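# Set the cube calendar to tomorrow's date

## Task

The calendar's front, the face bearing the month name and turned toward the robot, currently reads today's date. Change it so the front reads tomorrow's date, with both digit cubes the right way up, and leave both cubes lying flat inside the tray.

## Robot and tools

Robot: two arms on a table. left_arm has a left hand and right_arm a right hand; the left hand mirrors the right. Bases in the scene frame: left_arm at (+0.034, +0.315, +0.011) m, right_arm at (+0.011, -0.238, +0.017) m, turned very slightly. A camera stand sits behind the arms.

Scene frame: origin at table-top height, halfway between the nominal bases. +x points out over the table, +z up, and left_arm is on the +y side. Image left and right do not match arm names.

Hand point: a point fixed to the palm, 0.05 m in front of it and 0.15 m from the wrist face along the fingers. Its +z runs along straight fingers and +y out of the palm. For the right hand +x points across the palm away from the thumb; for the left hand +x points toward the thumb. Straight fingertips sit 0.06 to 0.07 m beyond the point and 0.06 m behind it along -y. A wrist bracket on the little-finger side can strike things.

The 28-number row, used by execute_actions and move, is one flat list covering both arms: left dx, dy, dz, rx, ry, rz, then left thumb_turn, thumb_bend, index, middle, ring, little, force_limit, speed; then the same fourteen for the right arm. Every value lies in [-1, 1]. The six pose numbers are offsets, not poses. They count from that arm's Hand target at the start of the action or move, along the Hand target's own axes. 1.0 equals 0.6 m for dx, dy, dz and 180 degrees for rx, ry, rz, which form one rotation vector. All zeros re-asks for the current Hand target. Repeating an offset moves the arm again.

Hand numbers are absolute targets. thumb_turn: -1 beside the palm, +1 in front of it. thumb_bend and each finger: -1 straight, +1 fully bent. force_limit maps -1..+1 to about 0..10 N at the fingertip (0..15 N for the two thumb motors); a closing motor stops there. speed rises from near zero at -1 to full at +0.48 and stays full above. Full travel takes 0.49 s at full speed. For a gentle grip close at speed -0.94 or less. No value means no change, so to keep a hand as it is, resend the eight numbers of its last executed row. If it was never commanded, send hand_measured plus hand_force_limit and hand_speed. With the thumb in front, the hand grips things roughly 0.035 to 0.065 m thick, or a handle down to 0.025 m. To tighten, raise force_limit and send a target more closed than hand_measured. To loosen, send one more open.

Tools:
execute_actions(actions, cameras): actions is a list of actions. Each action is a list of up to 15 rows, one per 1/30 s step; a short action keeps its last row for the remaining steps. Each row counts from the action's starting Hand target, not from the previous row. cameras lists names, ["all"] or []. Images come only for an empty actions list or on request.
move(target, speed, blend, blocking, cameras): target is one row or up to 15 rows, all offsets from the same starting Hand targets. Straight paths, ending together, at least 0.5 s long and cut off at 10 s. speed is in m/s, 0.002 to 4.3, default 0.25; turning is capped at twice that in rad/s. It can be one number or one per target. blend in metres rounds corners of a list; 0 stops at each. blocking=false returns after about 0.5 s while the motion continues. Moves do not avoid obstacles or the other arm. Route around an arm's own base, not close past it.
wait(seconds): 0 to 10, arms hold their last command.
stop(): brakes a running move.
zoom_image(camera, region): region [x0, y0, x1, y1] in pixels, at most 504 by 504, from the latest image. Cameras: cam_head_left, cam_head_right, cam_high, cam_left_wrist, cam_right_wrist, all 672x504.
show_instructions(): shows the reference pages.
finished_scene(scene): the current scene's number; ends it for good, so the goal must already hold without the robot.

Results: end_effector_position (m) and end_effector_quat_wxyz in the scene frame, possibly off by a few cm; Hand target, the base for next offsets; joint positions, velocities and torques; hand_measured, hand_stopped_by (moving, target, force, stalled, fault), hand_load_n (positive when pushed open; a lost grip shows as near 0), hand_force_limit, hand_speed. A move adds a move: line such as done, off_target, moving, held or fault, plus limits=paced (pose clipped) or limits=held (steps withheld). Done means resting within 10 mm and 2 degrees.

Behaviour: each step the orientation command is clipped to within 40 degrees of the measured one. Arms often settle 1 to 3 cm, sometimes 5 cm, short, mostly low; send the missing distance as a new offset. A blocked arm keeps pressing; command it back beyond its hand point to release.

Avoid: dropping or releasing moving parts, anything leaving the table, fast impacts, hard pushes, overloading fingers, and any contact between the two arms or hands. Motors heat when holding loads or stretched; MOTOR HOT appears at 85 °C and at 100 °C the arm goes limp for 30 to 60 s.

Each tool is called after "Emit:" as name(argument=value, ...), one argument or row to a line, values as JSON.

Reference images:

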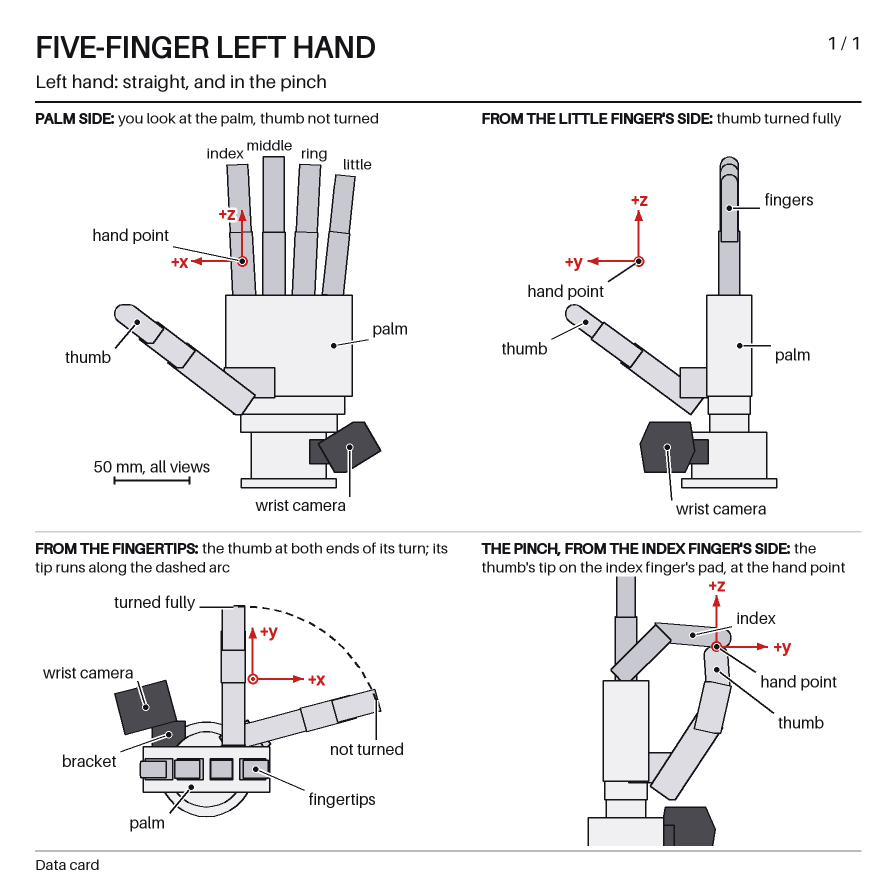

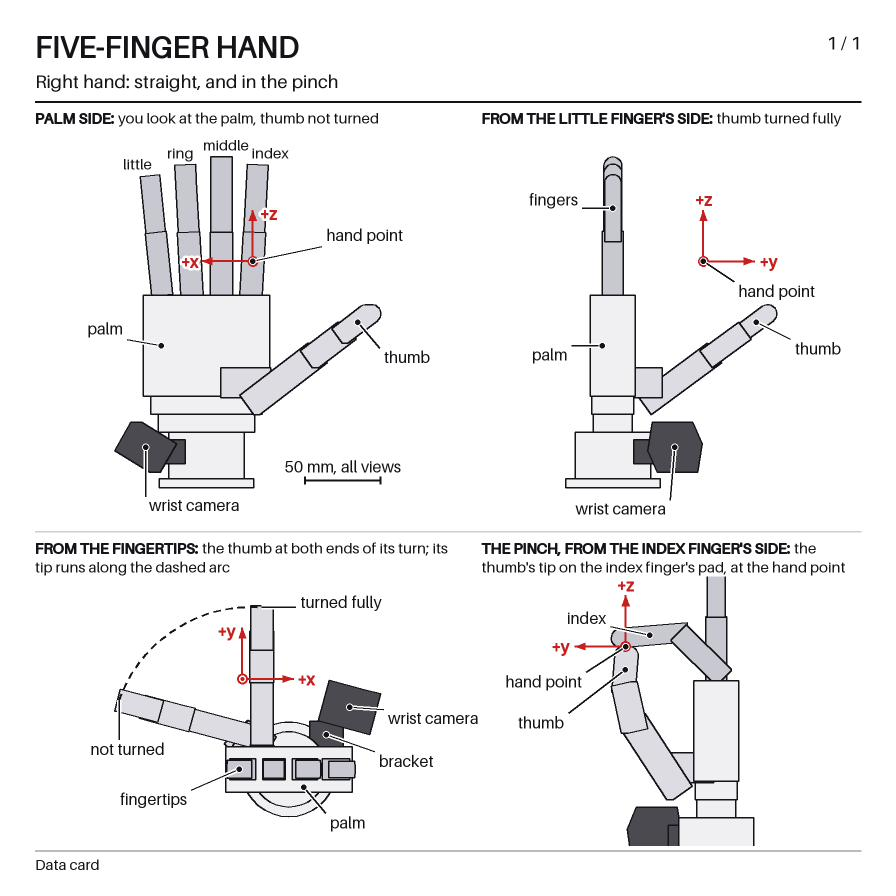

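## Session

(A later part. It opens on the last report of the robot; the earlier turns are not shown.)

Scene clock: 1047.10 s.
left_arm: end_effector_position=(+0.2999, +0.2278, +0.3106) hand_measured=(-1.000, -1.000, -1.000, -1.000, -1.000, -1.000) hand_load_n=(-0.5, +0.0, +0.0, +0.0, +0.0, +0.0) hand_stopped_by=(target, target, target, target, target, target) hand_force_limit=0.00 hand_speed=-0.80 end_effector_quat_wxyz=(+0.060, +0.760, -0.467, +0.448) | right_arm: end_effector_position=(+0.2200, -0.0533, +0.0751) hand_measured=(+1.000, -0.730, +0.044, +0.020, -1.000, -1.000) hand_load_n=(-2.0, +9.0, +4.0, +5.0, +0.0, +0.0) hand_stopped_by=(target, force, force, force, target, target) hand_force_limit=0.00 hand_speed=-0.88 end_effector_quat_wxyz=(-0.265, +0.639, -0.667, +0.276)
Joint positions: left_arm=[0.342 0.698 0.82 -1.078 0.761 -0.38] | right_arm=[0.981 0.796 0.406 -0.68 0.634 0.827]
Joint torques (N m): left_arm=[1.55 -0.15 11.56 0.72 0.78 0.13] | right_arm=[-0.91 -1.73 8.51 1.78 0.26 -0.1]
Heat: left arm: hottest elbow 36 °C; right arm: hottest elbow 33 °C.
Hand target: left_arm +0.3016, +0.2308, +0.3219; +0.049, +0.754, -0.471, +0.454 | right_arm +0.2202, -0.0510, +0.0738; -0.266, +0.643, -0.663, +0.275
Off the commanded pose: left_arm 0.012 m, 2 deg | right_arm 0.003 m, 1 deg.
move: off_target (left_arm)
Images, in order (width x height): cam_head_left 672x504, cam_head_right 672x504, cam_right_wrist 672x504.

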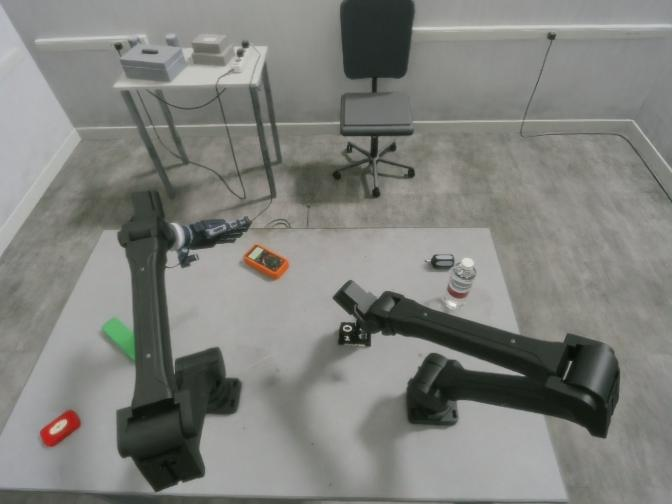

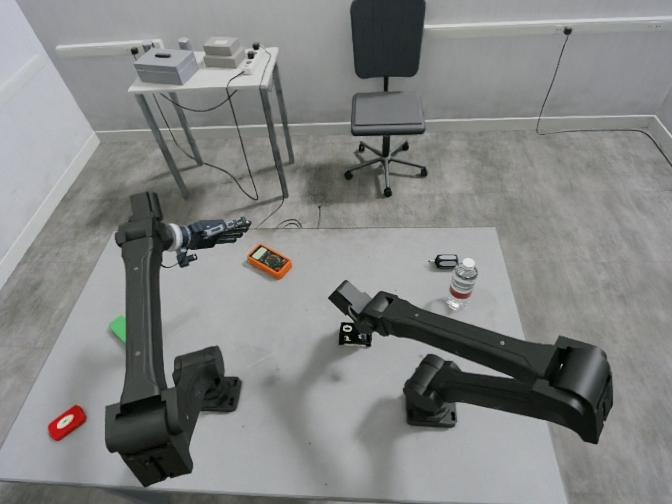

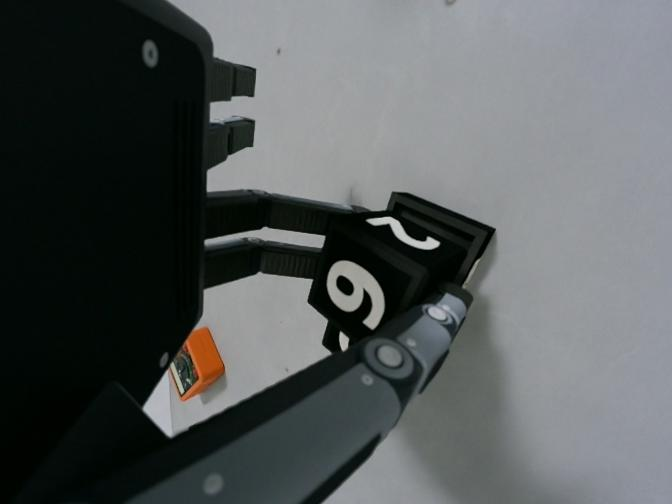

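Emit:
move(
  target=[
    [0,0,0,0,0,0,-1,-1,-1,-1,-1,-1,0,-0.8,0.015,-0.0428,-0.0422,0,0,0,1,-0.5,0.15,0.15,-1,-1,0.0,-0.88],
    [0,0,0,0,0,0,-1,-1,-1,-1,-1,-1,0,-0.8,0.0058,0.0105,0.0108,0,0,0,1,-0.5,0.15,0.15,-1,-1,0.0,-0.88],
  ],
  speed=0.06,
  cameras=["cam_right_wrist","cam_head_left","cam_head_right"],
)

Emit:
zoom_image(
  camera="cam_head_left",
  region=[335, 310, 385, 350],
)

Emit:
zoom_image(
  camera="cam_head_right",
  region=[335, 310, 385, 350],
)

Emit:
zoom_image(
  camera="cam_right_wrist",
  region=[370, 170, 520, 320],
)

Scene clock: 1072.73 s.
left_arm: end_effector_position=(+0.2999, +0.2278, +0.3106) hand_measured=(-1.000, -1.000, -1.000, -1.000, -1.000, -1.000) hand_load_n=(+0.0, +0.0, +0.0, +0.0, -0.5, +0.0) hand_stopped_by=(target, target, target, target, target, target) hand_force_limit=0.00 hand_speed=-0.80 end_effector_quat_wxyz=(+0.060, +0.760, -0.467, +0.448) | right_arm: end_effector_position=(+0.2193, -0.0580, +0.0650) hand_measured=(+1.000, -0.730, +0.044, +0.020, -1.000, -1.000) hand_load_n=(-2.0, +9.5, +4.5, +5.5, +0.0, -0.5) hand_stopped_by=(target, force, force, force, target, target) hand_force_limit=0.00 hand_speed=-0.88 end_effector_quat_wxyz=(-0.262, +0.645, -0.662, +0.277)
Joint positions: left_arm=[0.342 0.698 0.82 -1.078 0.761 -0.38] | right_arm=[0.967 0.8 0.38 -0.645 0.624 0.797]
Joint torques (N m): left_arm=[1.61 -0.26 11.58 0.68 0.8 0.1] | right_arm=[-0.67 -1.79 8.44 1.81 0.4 0.08]
Heat: left arm: hottest elbow 36 °C; right arm: hottest elbow 34 °C.
Hand target: left_arm +0.3016, +0.2308, +0.3219; +0.049, +0.754, -0.471, +0.454 | right_arm +0.2202, -0.0545, +0.0648; -0.266, +0.643, -0.663, +0.275
Off the commanded pose: left_arm 0.012 m, 2 deg | right_arm 0.004 m, 1 deg.
move: off_target (left_arm)
Images, in order (width x height): cam_head_left 672x504, cam_head_right 672x504, cam_right_wrist 672x504.

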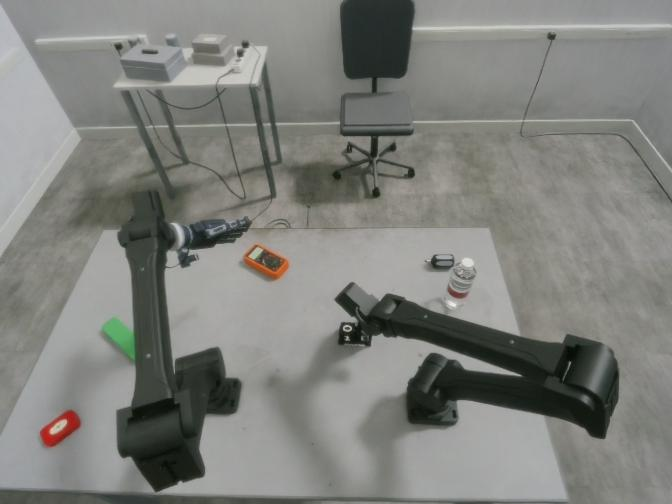

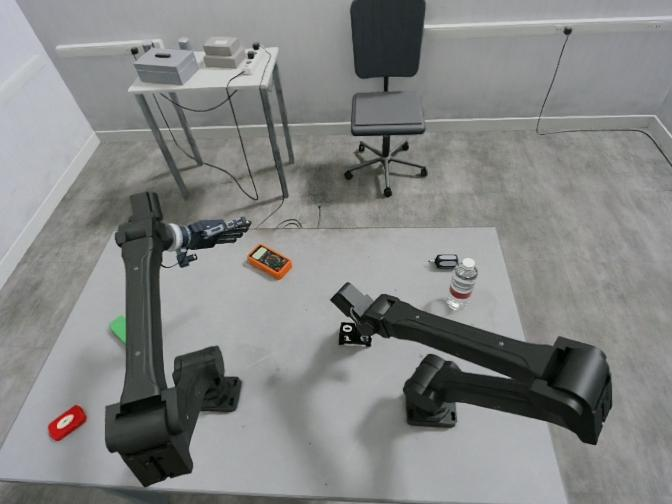

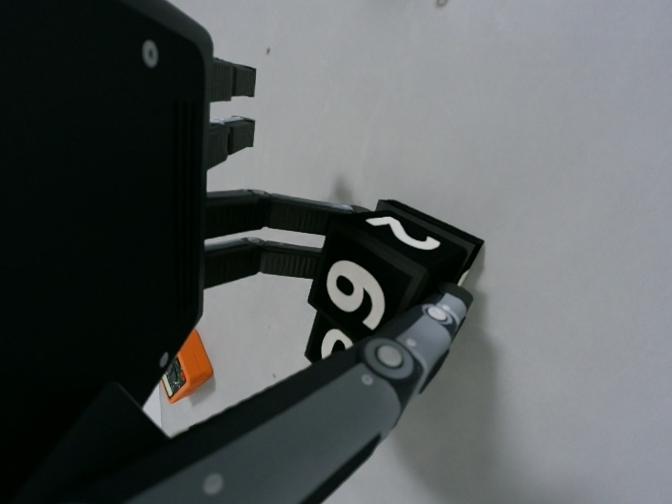

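Scaled by 10.080.

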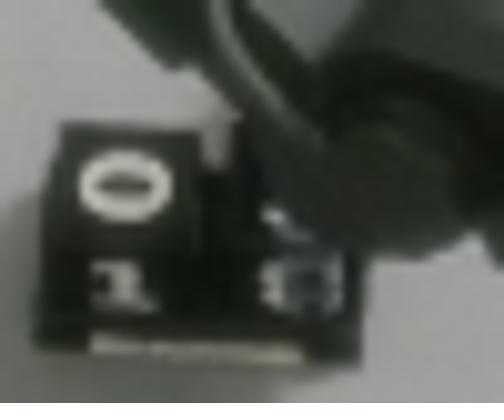

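Scaled by 10.080.

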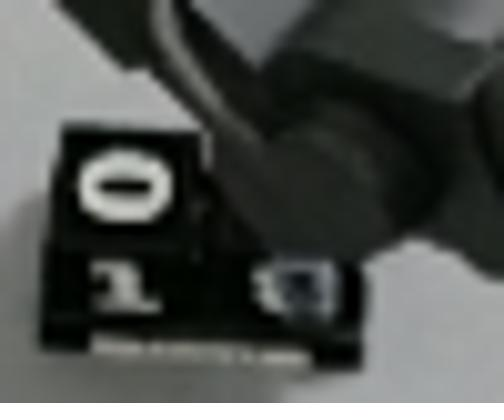

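Scaled by 3.360.

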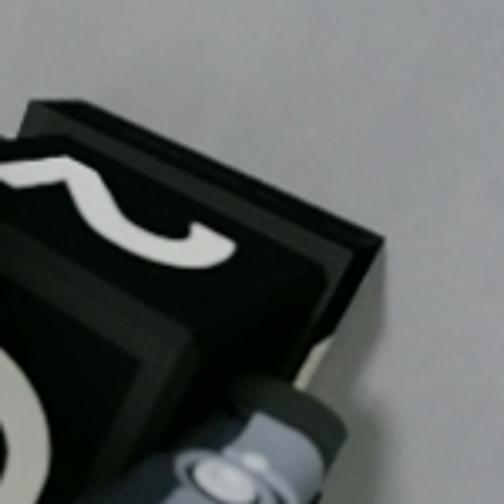

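Emit:
move(
  target=[0,0,0,0,0,0,-1,-1,-1,-1,-1,-1,0,-0.8,0,0.0094,0.0094,0,0,0,1,-0.5,0.15,0.15,-1,-1,0.0,-0.88],
  speed=0.04,
  cameras=["cam_right_wrist","cam_head_left","cam_head_right"],
)

Emit:
zoom_image(
  camera="cam_right_wrist",
  region=[370, 170, 520, 320],
)

Emit:
zoom_image(
  camera="cam_head_right",
  region=[335, 310, 385, 350],
)

Scene clock: 1088.83 s.
left_arm: end_effector_position=(+0.2999, +0.2278, +0.3106) hand_measured=(-1.000, -1.000, -1.000, -1.000, -1.000, -1.000) hand_load_n=(+0.0, +0.0, +0.0, +0.0, +0.0, +0.0) hand_stopped_by=(target, target, target, target, target, target) hand_force_limit=0.00 hand_speed=-0.80 end_effector_quat_wxyz=(+0.060, +0.760, -0.467, +0.448) | right_arm: end_effector_position=(+0.2199, -0.0573, +0.0584) hand_measured=(+1.000, -0.730, +0.044, +0.020, -1.000, -1.000) hand_load_n=(-2.5, +9.5, +4.5, +5.0, +0.0, +0.0) hand_stopped_by=(target, force, force, force, target, target) hand_force_limit=0.00 hand_speed=-0.88 end_effector_quat_wxyz=(-0.264, +0.644, -0.663, +0.276)
Joint positions: left_arm=[0.342 0.698 0.82 -1.078 0.761 -0.38] | right_arm=[0.967 0.815 0.365 -0.611 0.624 0.797]
Joint torques (N m): left_arm=[1.61 -0.21 11.62 0.62 0.8 0.11] | right_arm=[-0.67 -1.61 8.2 1.84 0.39 0.07]
Heat: left arm: hottest elbow 36 °C; right arm: hottest elbow 33 °C.
Hand target: left_arm +0.3016, +0.2308, +0.3219; +0.049, +0.754, -0.471, +0.454 | right_arm +0.2202, -0.0546, +0.0567; -0.266, +0.643, -0.663, +0.275
Off the commanded pose: left_arm 0.012 m, 2 deg | right_arm 0.003 m, 0 deg.
move: off_target (left_arm)
Images, in order (width x height): cam_head_left 672x504, cam_head_right 672x504, cam_right_wrist 672x504.

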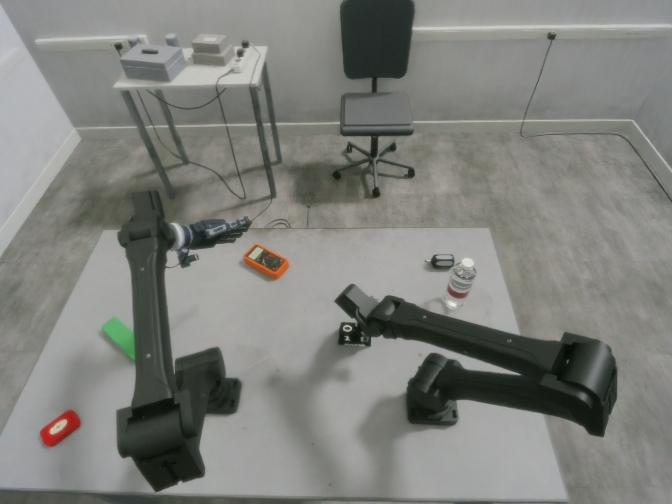

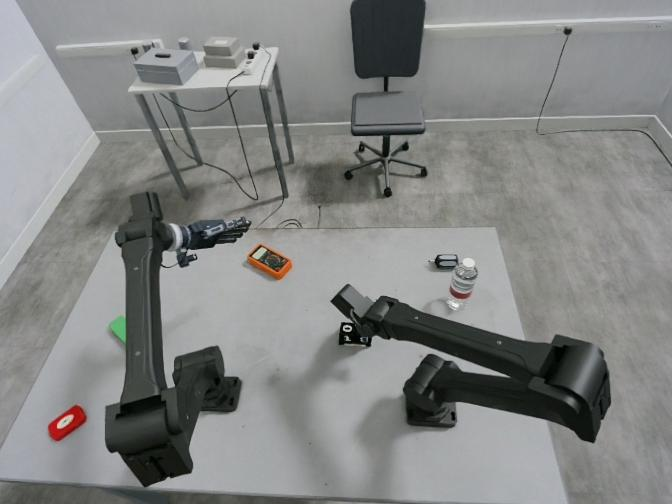

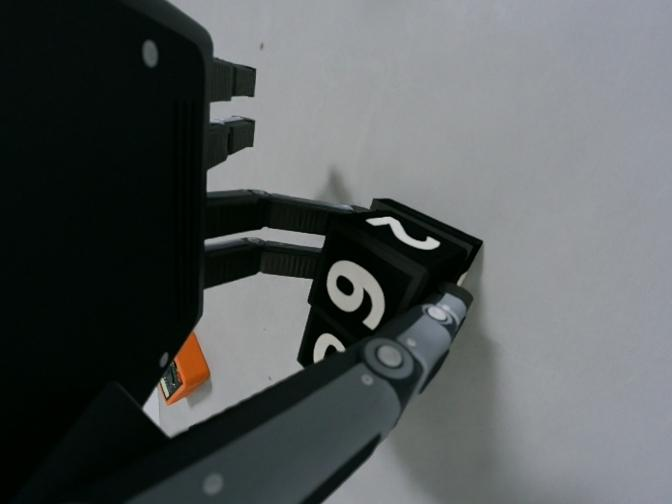

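Scaled by 3.360.

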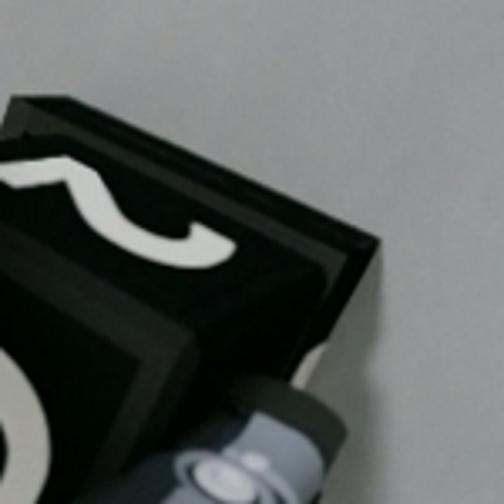

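Scaled by 10.080.

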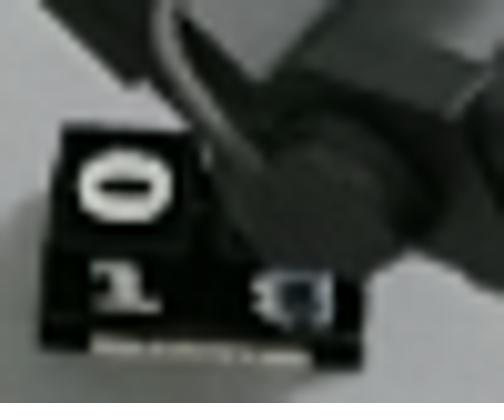

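Emit:
move(
  target=[0,0,0,0,0,0,-1,-1,-1,-1,-1,-1,0,-0.8,0,0.0071,0.0071,0,0,0,1,-0.5,0.15,0.15,-1,-1,0.0,-0.88],
  speed=0.03,
  cameras=["cam_right_wrist"],
)

Emit:
zoom_image(
  camera="cam_right_wrist",
  region=[370, 170, 520, 320],
)

Scene clock: 1095.80 s.
left_arm: end_effector_position=(+0.2999, +0.2278, +0.3106) hand_measured=(-1.000, -1.000, -1.000, -1.000, -1.000, -1.000) hand_load_n=(-0.5, +0.0, -0.5, +0.0, +0.0, +0.0) hand_stopped_by=(target, target, target, target, target, target) hand_force_limit=0.00 hand_speed=-0.80 end_effector_quat_wxyz=(+0.060, +0.760, -0.467, +0.448) | right_arm: end_effector_position=(+0.2204, -0.0568, +0.0533) hand_measured=(+1.000, -0.730, +0.044, +0.020, -1.000, -1.000) hand_load_n=(-2.0, +9.0, +4.0, +5.0, +0.0, -0.5) hand_stopped_by=(target, force, force, force, target, target) hand_force_limit=0.00 hand_speed=-0.88 end_effector_quat_wxyz=(-0.265, +0.644, -0.663, +0.276)
Joint positions: left_arm=[0.342 0.698 0.82 -1.078 0.761 -0.38] | right_arm=[0.967 0.827 0.354 -0.585 0.624 0.797]
Joint torques (N m): left_arm=[1.49 -0.32 11.56 0.65 0.81 0.12] | right_arm=[-0.67 -1.61 8.03 1.83 0.38 0.07]
Heat: left arm: hottest elbow 36 °C; right arm: hottest elbow 33 °C.
Hand target: left_arm +0.3016, +0.2308, +0.3219; +0.049, +0.754, -0.471, +0.454 | right_arm +0.2203, -0.0545, +0.0508; -0.266, +0.643, -0.663, +0.275
Off the commanded pose: left_arm 0.012 m, 2 deg | right_arm 0.003 m, 0 deg.
move: off_target (left_arm)
Images, in order (width x height): cam_right_wrist 672x504.

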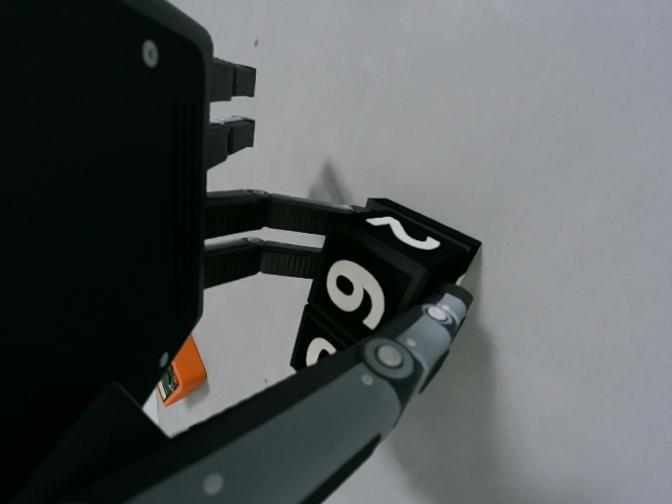

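Scaled by 3.360.

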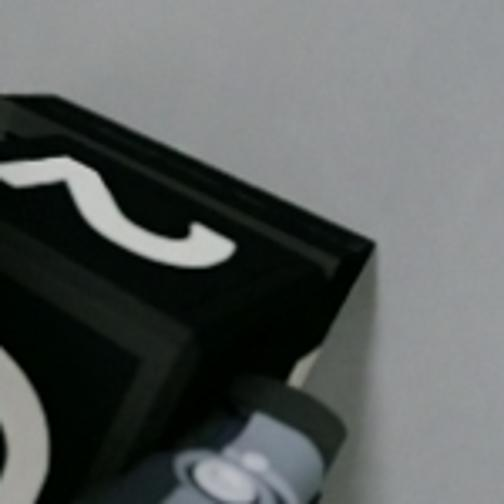

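Emit:
move(
  target=[0,0,0,0,0,0,-1,-1,-1,-1,-1,-1,0,-0.8,0,0.0047,0.0047,0,0,0,1,-0.5,0.15,0.15,-1,-1,0.0,-0.88],
  speed=0.03,
  cameras=["cam_right_wrist","cam_head_left"],
)

Emit:
zoom_image(
  camera="cam_right_wrist",
  region=[370, 170, 520, 320],
)

Emit:
zoom_image(
  camera="cam_right_wrist",
  region=[260, 220, 400, 400],
)

Scene clock: 1102.57 s.
left_arm: end_effector_position=(+0.2999, +0.2278, +0.3106) hand_measured=(-1.000, -1.000, -1.000, -1.000, -1.000, -1.000) hand_load_n=(+0.0, +0.0, +0.0, +0.0, +0.0, +0.0) hand_stopped_by=(target, target, target, target, target, target) hand_force_limit=0.00 hand_speed=-0.80 end_effector_quat_wxyz=(+0.060, +0.760, -0.467, +0.448) | right_arm: end_effector_position=(+0.2220, -0.0549, +0.0524) hand_measured=(+1.000, -0.730, +0.044, +0.020, -1.000, -1.000) hand_load_n=(-1.5, +6.5, +2.5, +4.5, +0.0, +0.0) hand_stopped_by=(target, force, force, force, target, target) hand_force_limit=0.00 hand_speed=-0.88 end_effector_quat_wxyz=(-0.269, +0.642, -0.663, +0.276)
Joint positions: left_arm=[0.342 0.698 0.82 -1.078 0.761 -0.38] | right_arm=[0.967 0.833 0.351 -0.566 0.625 0.797]
Joint torques (N m): left_arm=[1.49 -0.38 11.56 0.65 0.79 0.12] | right_arm=[-0.67 -1.38 7.65 1.77 0.35 0.07]
Heat: left arm: hottest elbow 36 °C; right arm: hottest elbow 33 °C.
Hand target: left_arm +0.3016, +0.2308, +0.3219; +0.049, +0.754, -0.471, +0.454 | right_arm +0.2202, -0.0546, +0.0467; -0.266, +0.643, -0.663, +0.275
Off the commanded pose: left_arm 0.012 m, 2 deg | right_arm 0.006 m, 0 deg.
move: off_target (left_arm)
Images, in order (width x height): cam_head_left 672x504, cam_right_wrist 672x504.

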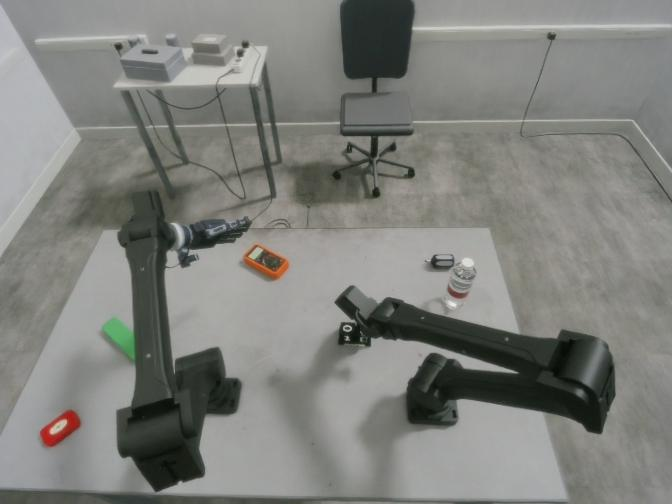

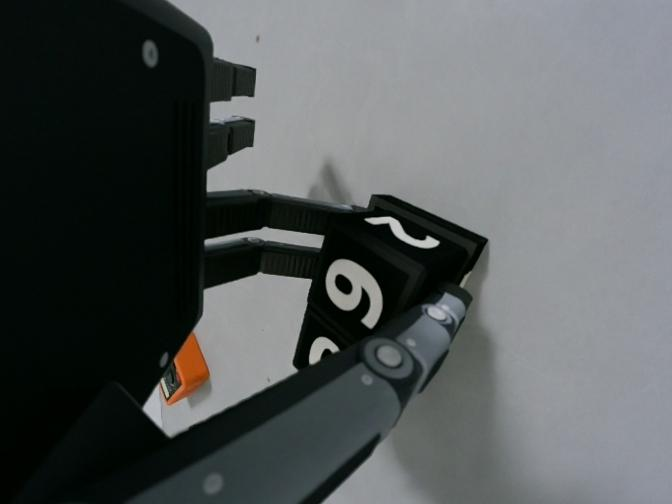

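Scaled by 3.360.

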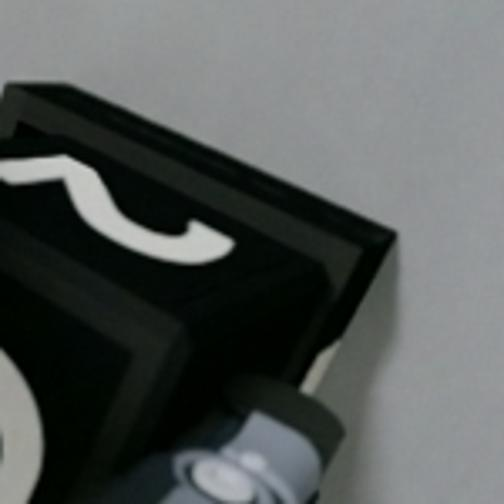

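Scaled by 2.800.

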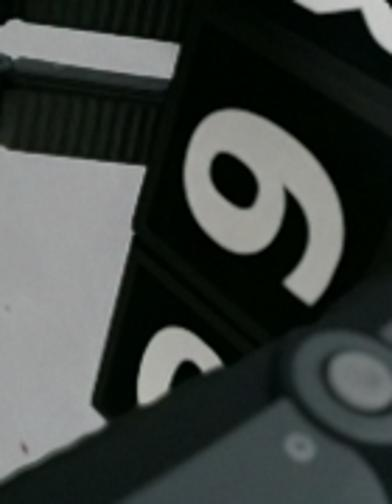

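Emit:
move(
  target=[0,0,0,0,0,0,-1,-1,-1,-1,-1,-1,0,-0.8,0,-0.0083,-0.0083,0,0,0,1,-0.8,-0.2,-0.2,-1,-1,-0.3,-0.8],
  speed=0.03,
  cameras=["cam_right_wrist"],
)

Emit:
zoom_image(
  camera="cam_right_wrist",
  region=[270, 180, 510, 420],
)

Scene clock: 1111.07 s.
left_arm: end_effector_position=(+0.2999, +0.2278, +0.3106) hand_measured=(-1.000, -1.000, -1.000, -1.000, -1.000, -1.000) hand_load_n=(+0.0, +0.0, +0.0, +0.0, +0.0, +0.0) hand_stopped_by=(target, target, target, target, target, target) hand_force_limit=0.00 hand_speed=-0.80 end_effector_quat_wxyz=(+0.060, +0.760, -0.467, +0.448) | right_arm: end_effector_position=(+0.2206, -0.0568, +0.0513) hand_measured=(+1.000, -0.800, -0.200, -0.200, -1.000, -1.000) hand_load_n=(+0.0, +0.0, +0.0, +0.0, +0.0, +0.0) hand_stopped_by=(target, target, target, target, target, target) hand_force_limit=-0.30 hand_speed=-0.80 end_effector_quat_wxyz=(-0.264, +0.644, -0.663, +0.277)
Joint positions: left_arm=[0.342 0.698 0.82 -1.078 0.761 -0.38] | right_arm=[0.967 0.833 0.351 -0.576 0.625 0.797]
Joint torques (N m): left_arm=[1.49 -0.21 11.59 0.66 0.8 0.11] | right_arm=[-0.73 -2.61 8.73 0.95 0.34 0.07]
Heat: left arm: hottest elbow 36 °C; right arm: hottest elbow 33 °C.
Hand target: left_arm +0.3016, +0.2308, +0.3219; +0.049, +0.754, -0.471, +0.454 | right_arm +0.2202, -0.0546, +0.0537; -0.266, +0.643, -0.663, +0.275
Off the commanded pose: left_arm 0.012 m, 2 deg | right_arm 0.003 m, 0 deg.
move: off_target (left_arm)
Images, in order (width x height): cam_right_wrist 672x504.

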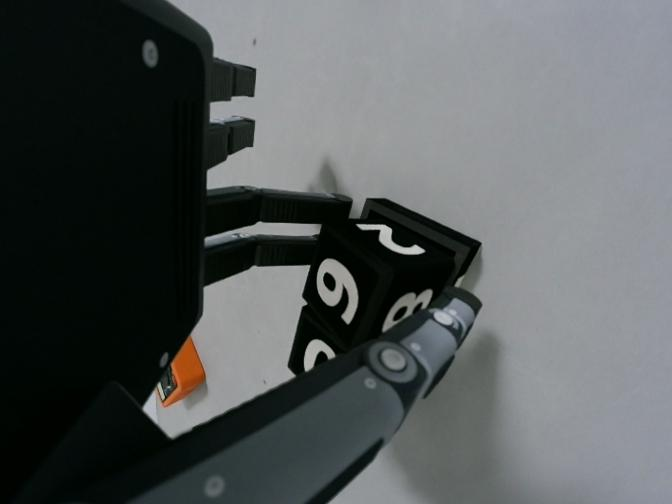

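Scaled by 2.100.

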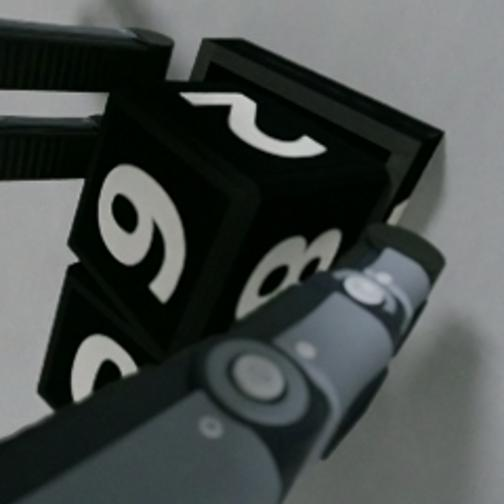

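Emit:
move(
  target=[
    [0,0,0,0,0,0,-1,-1,-1,-1,-1,-1,0,-0.8,0,0,0,0,0,0,1,-1,-0.5,-0.5,-1,-1,-0.3,-0.6],
    [0,0,0,0,0,0,-1,-1,-1,-1,-1,-1,0,-0.8,0,-0.1296,-0.106,0,0,0,1,-1,-0.5,-0.5,-1,-1,-0.3,-0.6],
  ],
  speed=0.12,
  cameras=["cam_right_wrist","cam_head_left","cam_head_right","cam_high"],
)

Emit:
zoom_image(
  camera="cam_right_wrist",
  region=[340, 170, 580, 410],
)

Emit:
zoom_image(
  camera="cam_head_left",
  region=[335, 300, 385, 350],
)

Emit:
zoom_image(
  camera="cam_high",
  region=[165, 265, 225, 325],
)

Scene clock: 1126.50 s.
left_arm: end_effector_position=(+0.2999, +0.2278, +0.3106) hand_measured=(-1.000, -1.000, -1.000, -1.000, -1.000, -1.000) hand_load_n=(+0.0, -0.5, +0.0, +0.0, +0.0, +0.0) hand_stopped_by=(target, target, target, target, target, target) hand_force_limit=0.00 hand_speed=-0.80 end_effector_quat_wxyz=(+0.060, +0.760, -0.467, +0.448) | right_arm: end_effector_position=(+0.2220, -0.0609, +0.1325) hand_measured=(+1.000, -1.000, -0.500, -0.500, -1.000, -1.000) hand_load_n=(+0.0, +0.0, +0.0, +0.0, +0.0, +0.0) hand_stopped_by=(target, target, target, target, target, target) hand_force_limit=-0.30 hand_speed=-0.60 end_effector_quat_wxyz=(-0.251, +0.650, -0.662, +0.277)
Joint positions: left_arm=[0.342 0.698 0.82 -1.078 0.761 -0.38] | right_arm=[0.944 0.728 0.545 -0.891 0.609 0.772]
Joint torques (N m): left_arm=[1.49 -0.38 11.59 0.66 0.78 0.11] | right_arm=[-2.02 -2.61 12.37 0.9 0.23 -0.13]
Heat: left arm: hottest elbow 36 °C; right arm: hottest elbow 33 °C.
Hand target: left_arm +0.3016, +0.2308, +0.3219; +0.049, +0.754, -0.471, +0.454 | right_arm +0.2301, -0.0547, +0.1539; -0.266, +0.643, -0.663, +0.275
Off the commanded pose: left_arm 0.012 m, 2 deg | right_arm 0.023 m, 2 deg.
move: off_target (left_arm, right_arm)
Images, in order (width x height): cam_head_left 672x504, cam_head_right 672x504, cam_high 672x504, cam_right_wrist 672x504.

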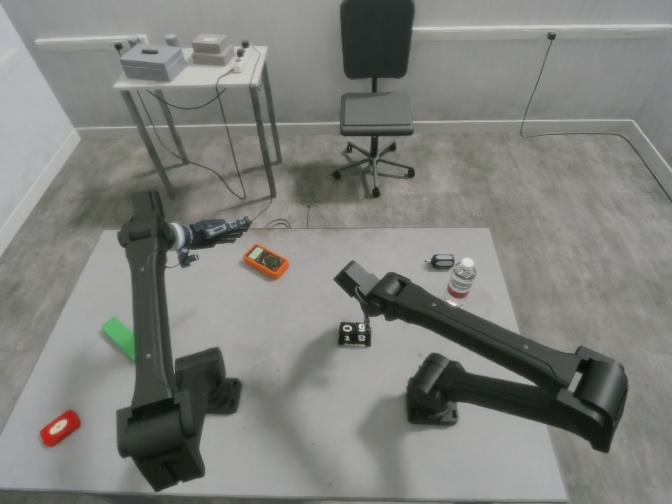

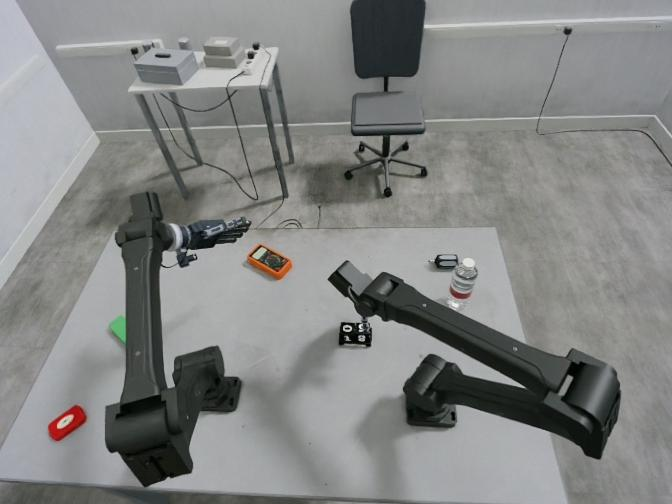

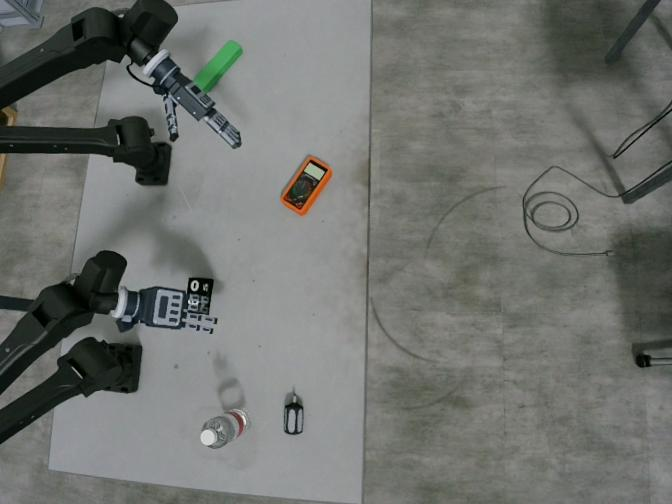

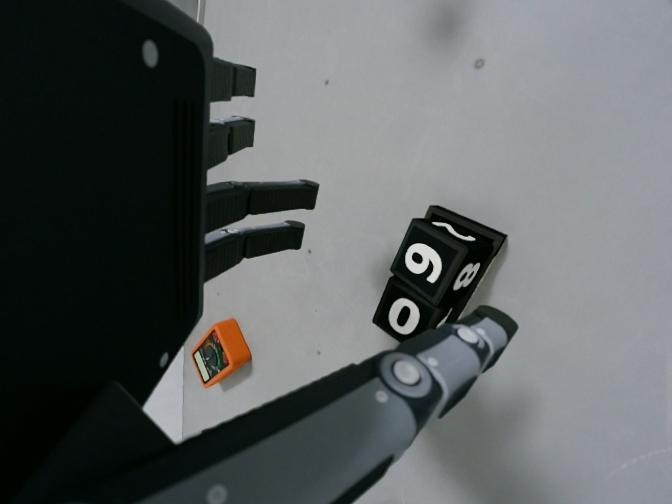

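Scaled by 2.100.

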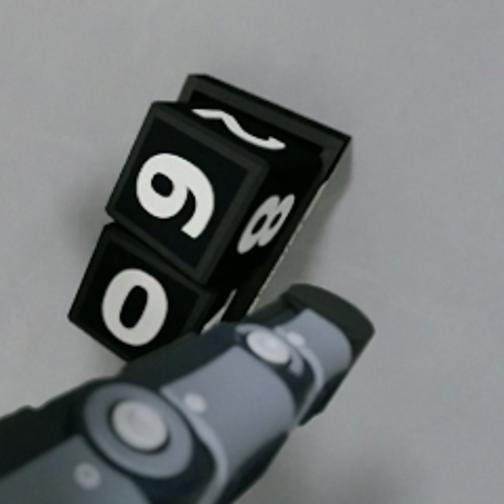

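Scaled by 10.080.

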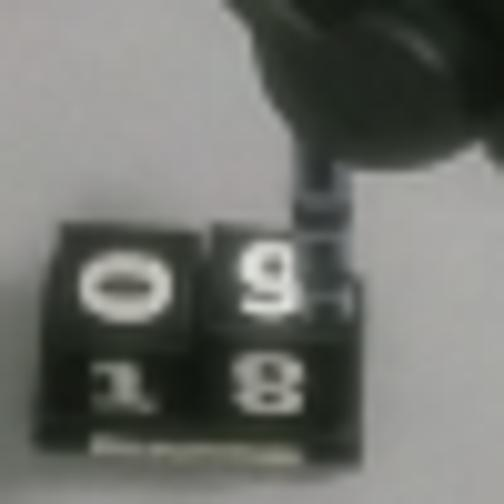

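Scaled by 8.400.

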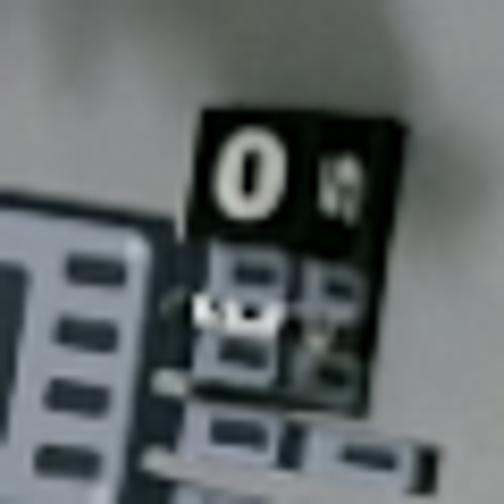

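Emit:
zoom_image(
  camera="cam_right_wrist",
  region=[365, 195, 515, 345],
)

Emit:
zoom_image(
  camera="cam_head_right",
  region=[335, 310, 379, 350],
)

Emit:
zoom_image(
  camera="cam_head_left",
  region=[335, 310, 379, 350],
)

Scaled by 3.360.

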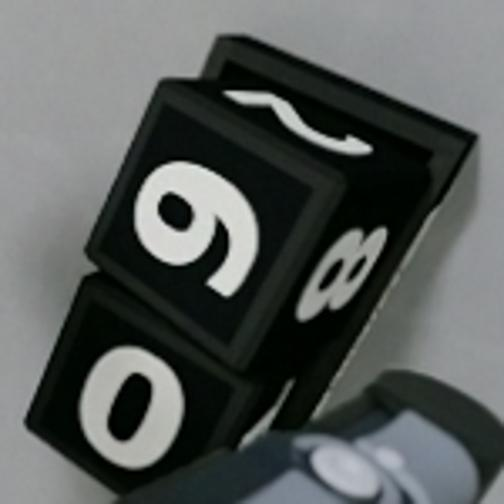

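Scaled by 11.455.

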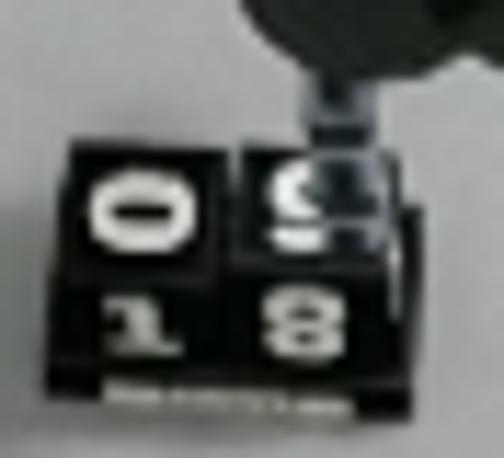

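Scaled by 11.455.

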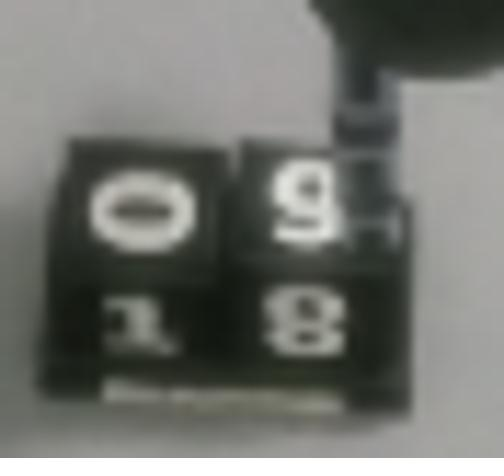

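Emit:
move(
  target=[0,0,0,0,0,0,-1,-1,-1,-1,-1,-1,0,-0.8,0,0.1303,0.1123,0,0,0,1,-1,-0.5,-0.5,-1,-1,-0.3,-0.6],
  speed=0.1,
  cameras=["cam_right_wrist"],
)

Emit:
zoom_image(
  camera="cam_right_wrist",
  region=[270, 180, 510, 420],
)

Scene clock: 1201.80 s.
left_arm: end_effector_position=(+0.2999, +0.2278, +0.3106) hand_measured=(-1.000, -1.000, -1.000, -1.000, -1.000, -1.000) hand_load_n=(+0.0, +0.0, +0.0, +0.0, +0.0, +0.0) hand_stopped_by=(target, target, target, target, target, target) hand_force_limit=0.00 hand_speed=-0.80 end_effector_quat_wxyz=(+0.060, +0.760, -0.467, +0.448) | right_arm: end_effector_position=(+0.2228, -0.0590, +0.0514) hand_measured=(+1.000, -1.000, -0.500, -0.500, -1.000, -1.000) hand_load_n=(+0.0, +0.0, +0.0, +0.0, +0.0, +0.0) hand_stopped_by=(target, target, target, target, target, target) hand_force_limit=-0.30 hand_speed=-0.60 end_effector_quat_wxyz=(-0.261, +0.644, -0.663, +0.278)
Joint positions: left_arm=[0.342 0.698 0.82 -1.078 0.761 -0.38] | right_arm=[0.952 0.835 0.353 -0.575 0.619 0.784]
Joint torques (N m): left_arm=[1.55 -0.32 11.59 0.64 0.79 0.12] | right_arm=[-0.32 -1.9 8.21 1.83 0.38 0.09]
Heat: left arm: hottest elbow 37 °C; right arm: hottest elbow 37 °C.
Hand target: left_arm +0.3016, +0.2308, +0.3219; +0.049, +0.754, -0.471, +0.454 | right_arm +0.2226, -0.0547, +0.0508; -0.266, +0.643, -0.663, +0.275
Off the commanded pose: left_arm 0.012 m, 2 deg | right_arm 0.005 m, 1 deg.
move: off_target (left_arm)
Images, in order (width x height): cam_right_wrist 672x504.

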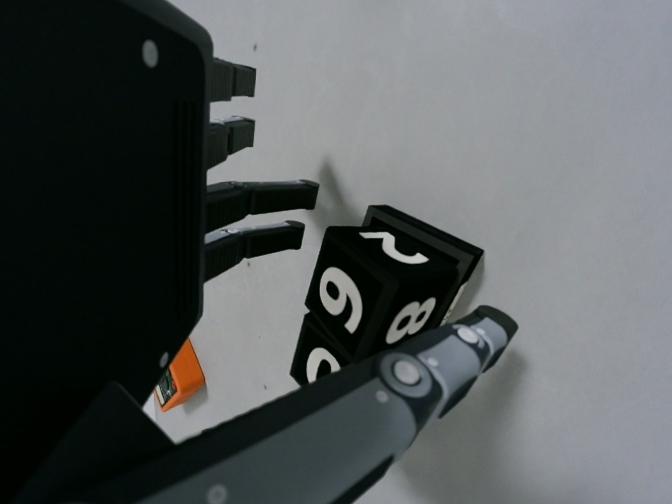

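Scaled by 2.100.

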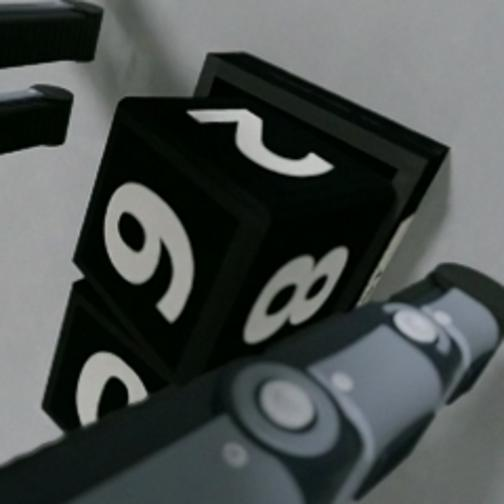

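Emit:
move(
  target=[0,0,0,0,0,0,-1,-1,-1,-1,-1,-1,0,-0.8,0,0,0,0,0,0,1,-0.7,-0.5,-0.5,-1,-1,-0.5,-0.88],
  speed=0.03,
  cameras=["cam_right_wrist"],
)

Emit:
zoom_image(
  camera="cam_right_wrist",
  region=[270, 180, 510, 420],
)

Scene clock: 1207.93 s.
left_arm: end_effector_position=(+0.2999, +0.2278, +0.3106) hand_measured=(-1.000, -1.000, -1.000, -1.000, -1.000, -1.000) hand_load_n=(-0.5, +0.0, +0.0, +0.0, +0.0, +0.5) hand_stopped_by=(target, target, target, target, target, target) hand_force_limit=0.00 hand_speed=-0.80 end_effector_quat_wxyz=(+0.060, +0.760, -0.467, +0.448) | right_arm: end_effector_position=(+0.2228, -0.0589, +0.0514) hand_measured=(+1.000, -0.700, -0.500, -0.500, -1.000, -1.000) hand_load_n=(+0.0, +0.5, +0.0, +0.0, +0.0, +0.0) hand_stopped_by=(target, target, target, target, target, target) hand_force_limit=-0.50 hand_speed=-0.88 end_effector_quat_wxyz=(-0.262, +0.644, -0.663, +0.277)
Joint positions: left_arm=[0.342 0.698 0.82 -1.078 0.761 -0.38] | right_arm=[0.952 0.835 0.353 -0.575 0.619 0.784]
Joint torques (N m): left_arm=[1.55 -0.15 11.59 0.64 0.8 0.12] | right_arm=[-0.32 -1.9 8.21 1.8 0.38 0.1]
Heat: left arm: hottest elbow 37 °C; right arm: hottest elbow 36 °C.
Hand target: left_arm +0.3016, +0.2308, +0.3219; +0.049, +0.754, -0.471, +0.454 | right_arm +0.2226, -0.0546, +0.0508; -0.266, +0.643, -0.663, +0.275
Off the commanded pose: left_arm 0.012 m, 2 deg | right_arm 0.004 m, 1 deg.
move: off_target (left_arm)
Images, in order (width x height): cam_right_wrist 672x504.

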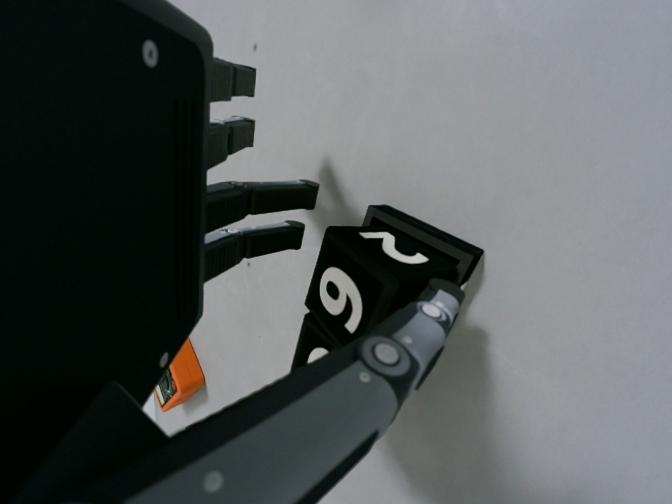

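Scaled by 2.100.

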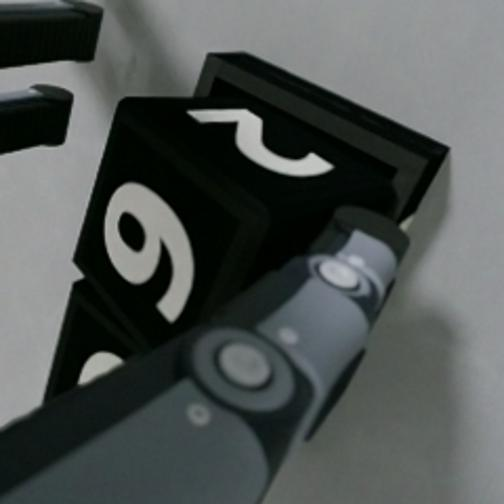

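Emit:
move(
  target=[0,0,0,0,0,0,-1,-1,-1,-1,-1,-1,0,-0.8,0,0,0,0,0,0,1,-0.63,-0.5,-0.5,-1,-1,-0.4,-0.9],
  speed=0.03,
  cameras=["cam_right_wrist"],
)

Emit:
zoom_image(
  camera="cam_right_wrist",
  region=[270, 180, 510, 420],
)

Scene clock: 1215.40 s.
left_arm: end_effector_position=(+0.2999, +0.2278, +0.3106) hand_measured=(-1.000, -1.000, -1.000, -1.000, -1.000, -1.000) hand_load_n=(+0.0, +0.0, +0.0, +0.0, +0.0, +0.0) hand_stopped_by=(target, target, target, target, target, target) hand_force_limit=0.00 hand_speed=-0.80 end_effector_quat_wxyz=(+0.060, +0.760, -0.467, +0.448) | right_arm: end_effector_position=(+0.2228, -0.0589, +0.0514) hand_measured=(+1.000, -0.630, -0.500, -0.500, -1.000, -1.000) hand_load_n=(+0.5, +0.0, +0.0, +0.0, +0.0, +0.0) hand_stopped_by=(target, target, target, target, target, target) hand_force_limit=-0.40 hand_speed=-0.90 end_effector_quat_wxyz=(-0.262, +0.644, -0.663, +0.277)
Joint positions: left_arm=[0.342 0.698 0.82 -1.078 0.761 -0.38] | right_arm=[0.952 0.835 0.353 -0.575 0.619 0.784]
Joint torques (N m): left_arm=[1.55 -0.26 11.62 0.65 0.79 0.11] | right_arm=[-0.32 -1.9 8.2 1.8 0.38 0.1]
Heat: left arm: hottest elbow 37 °C; right arm: hottest elbow 36 °C.
Hand target: left_arm +0.3016, +0.2308, +0.3219; +0.049, +0.754, -0.471, +0.454 | right_arm +0.2226, -0.0546, +0.0508; -0.266, +0.643, -0.663, +0.275
Off the commanded pose: left_arm 0.012 m, 2 deg | right_arm 0.004 m, 1 deg.
move: off_target (left_arm)
Images, in order (width x height): cam_right_wrist 672x504.

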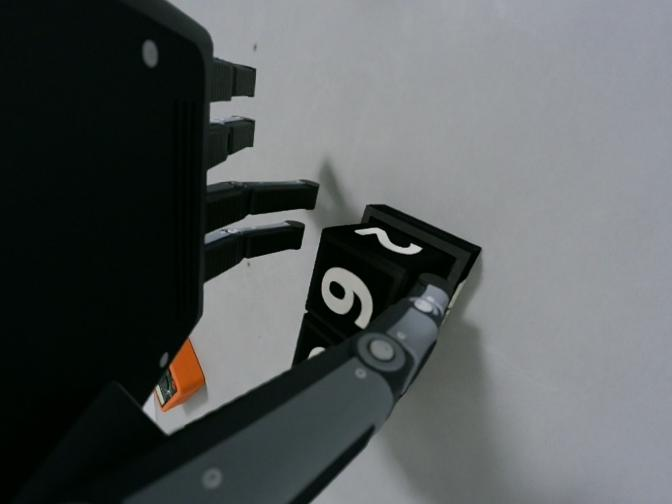

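Scaled by 2.100.

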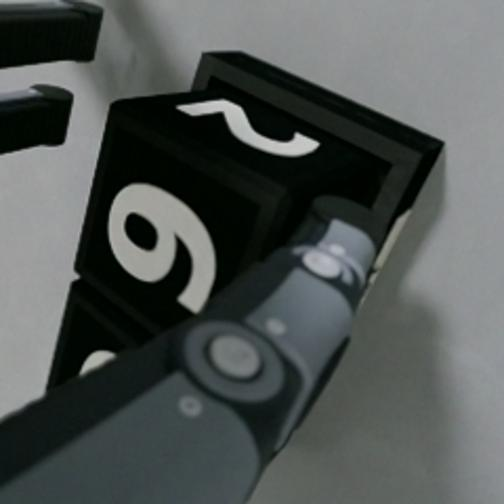

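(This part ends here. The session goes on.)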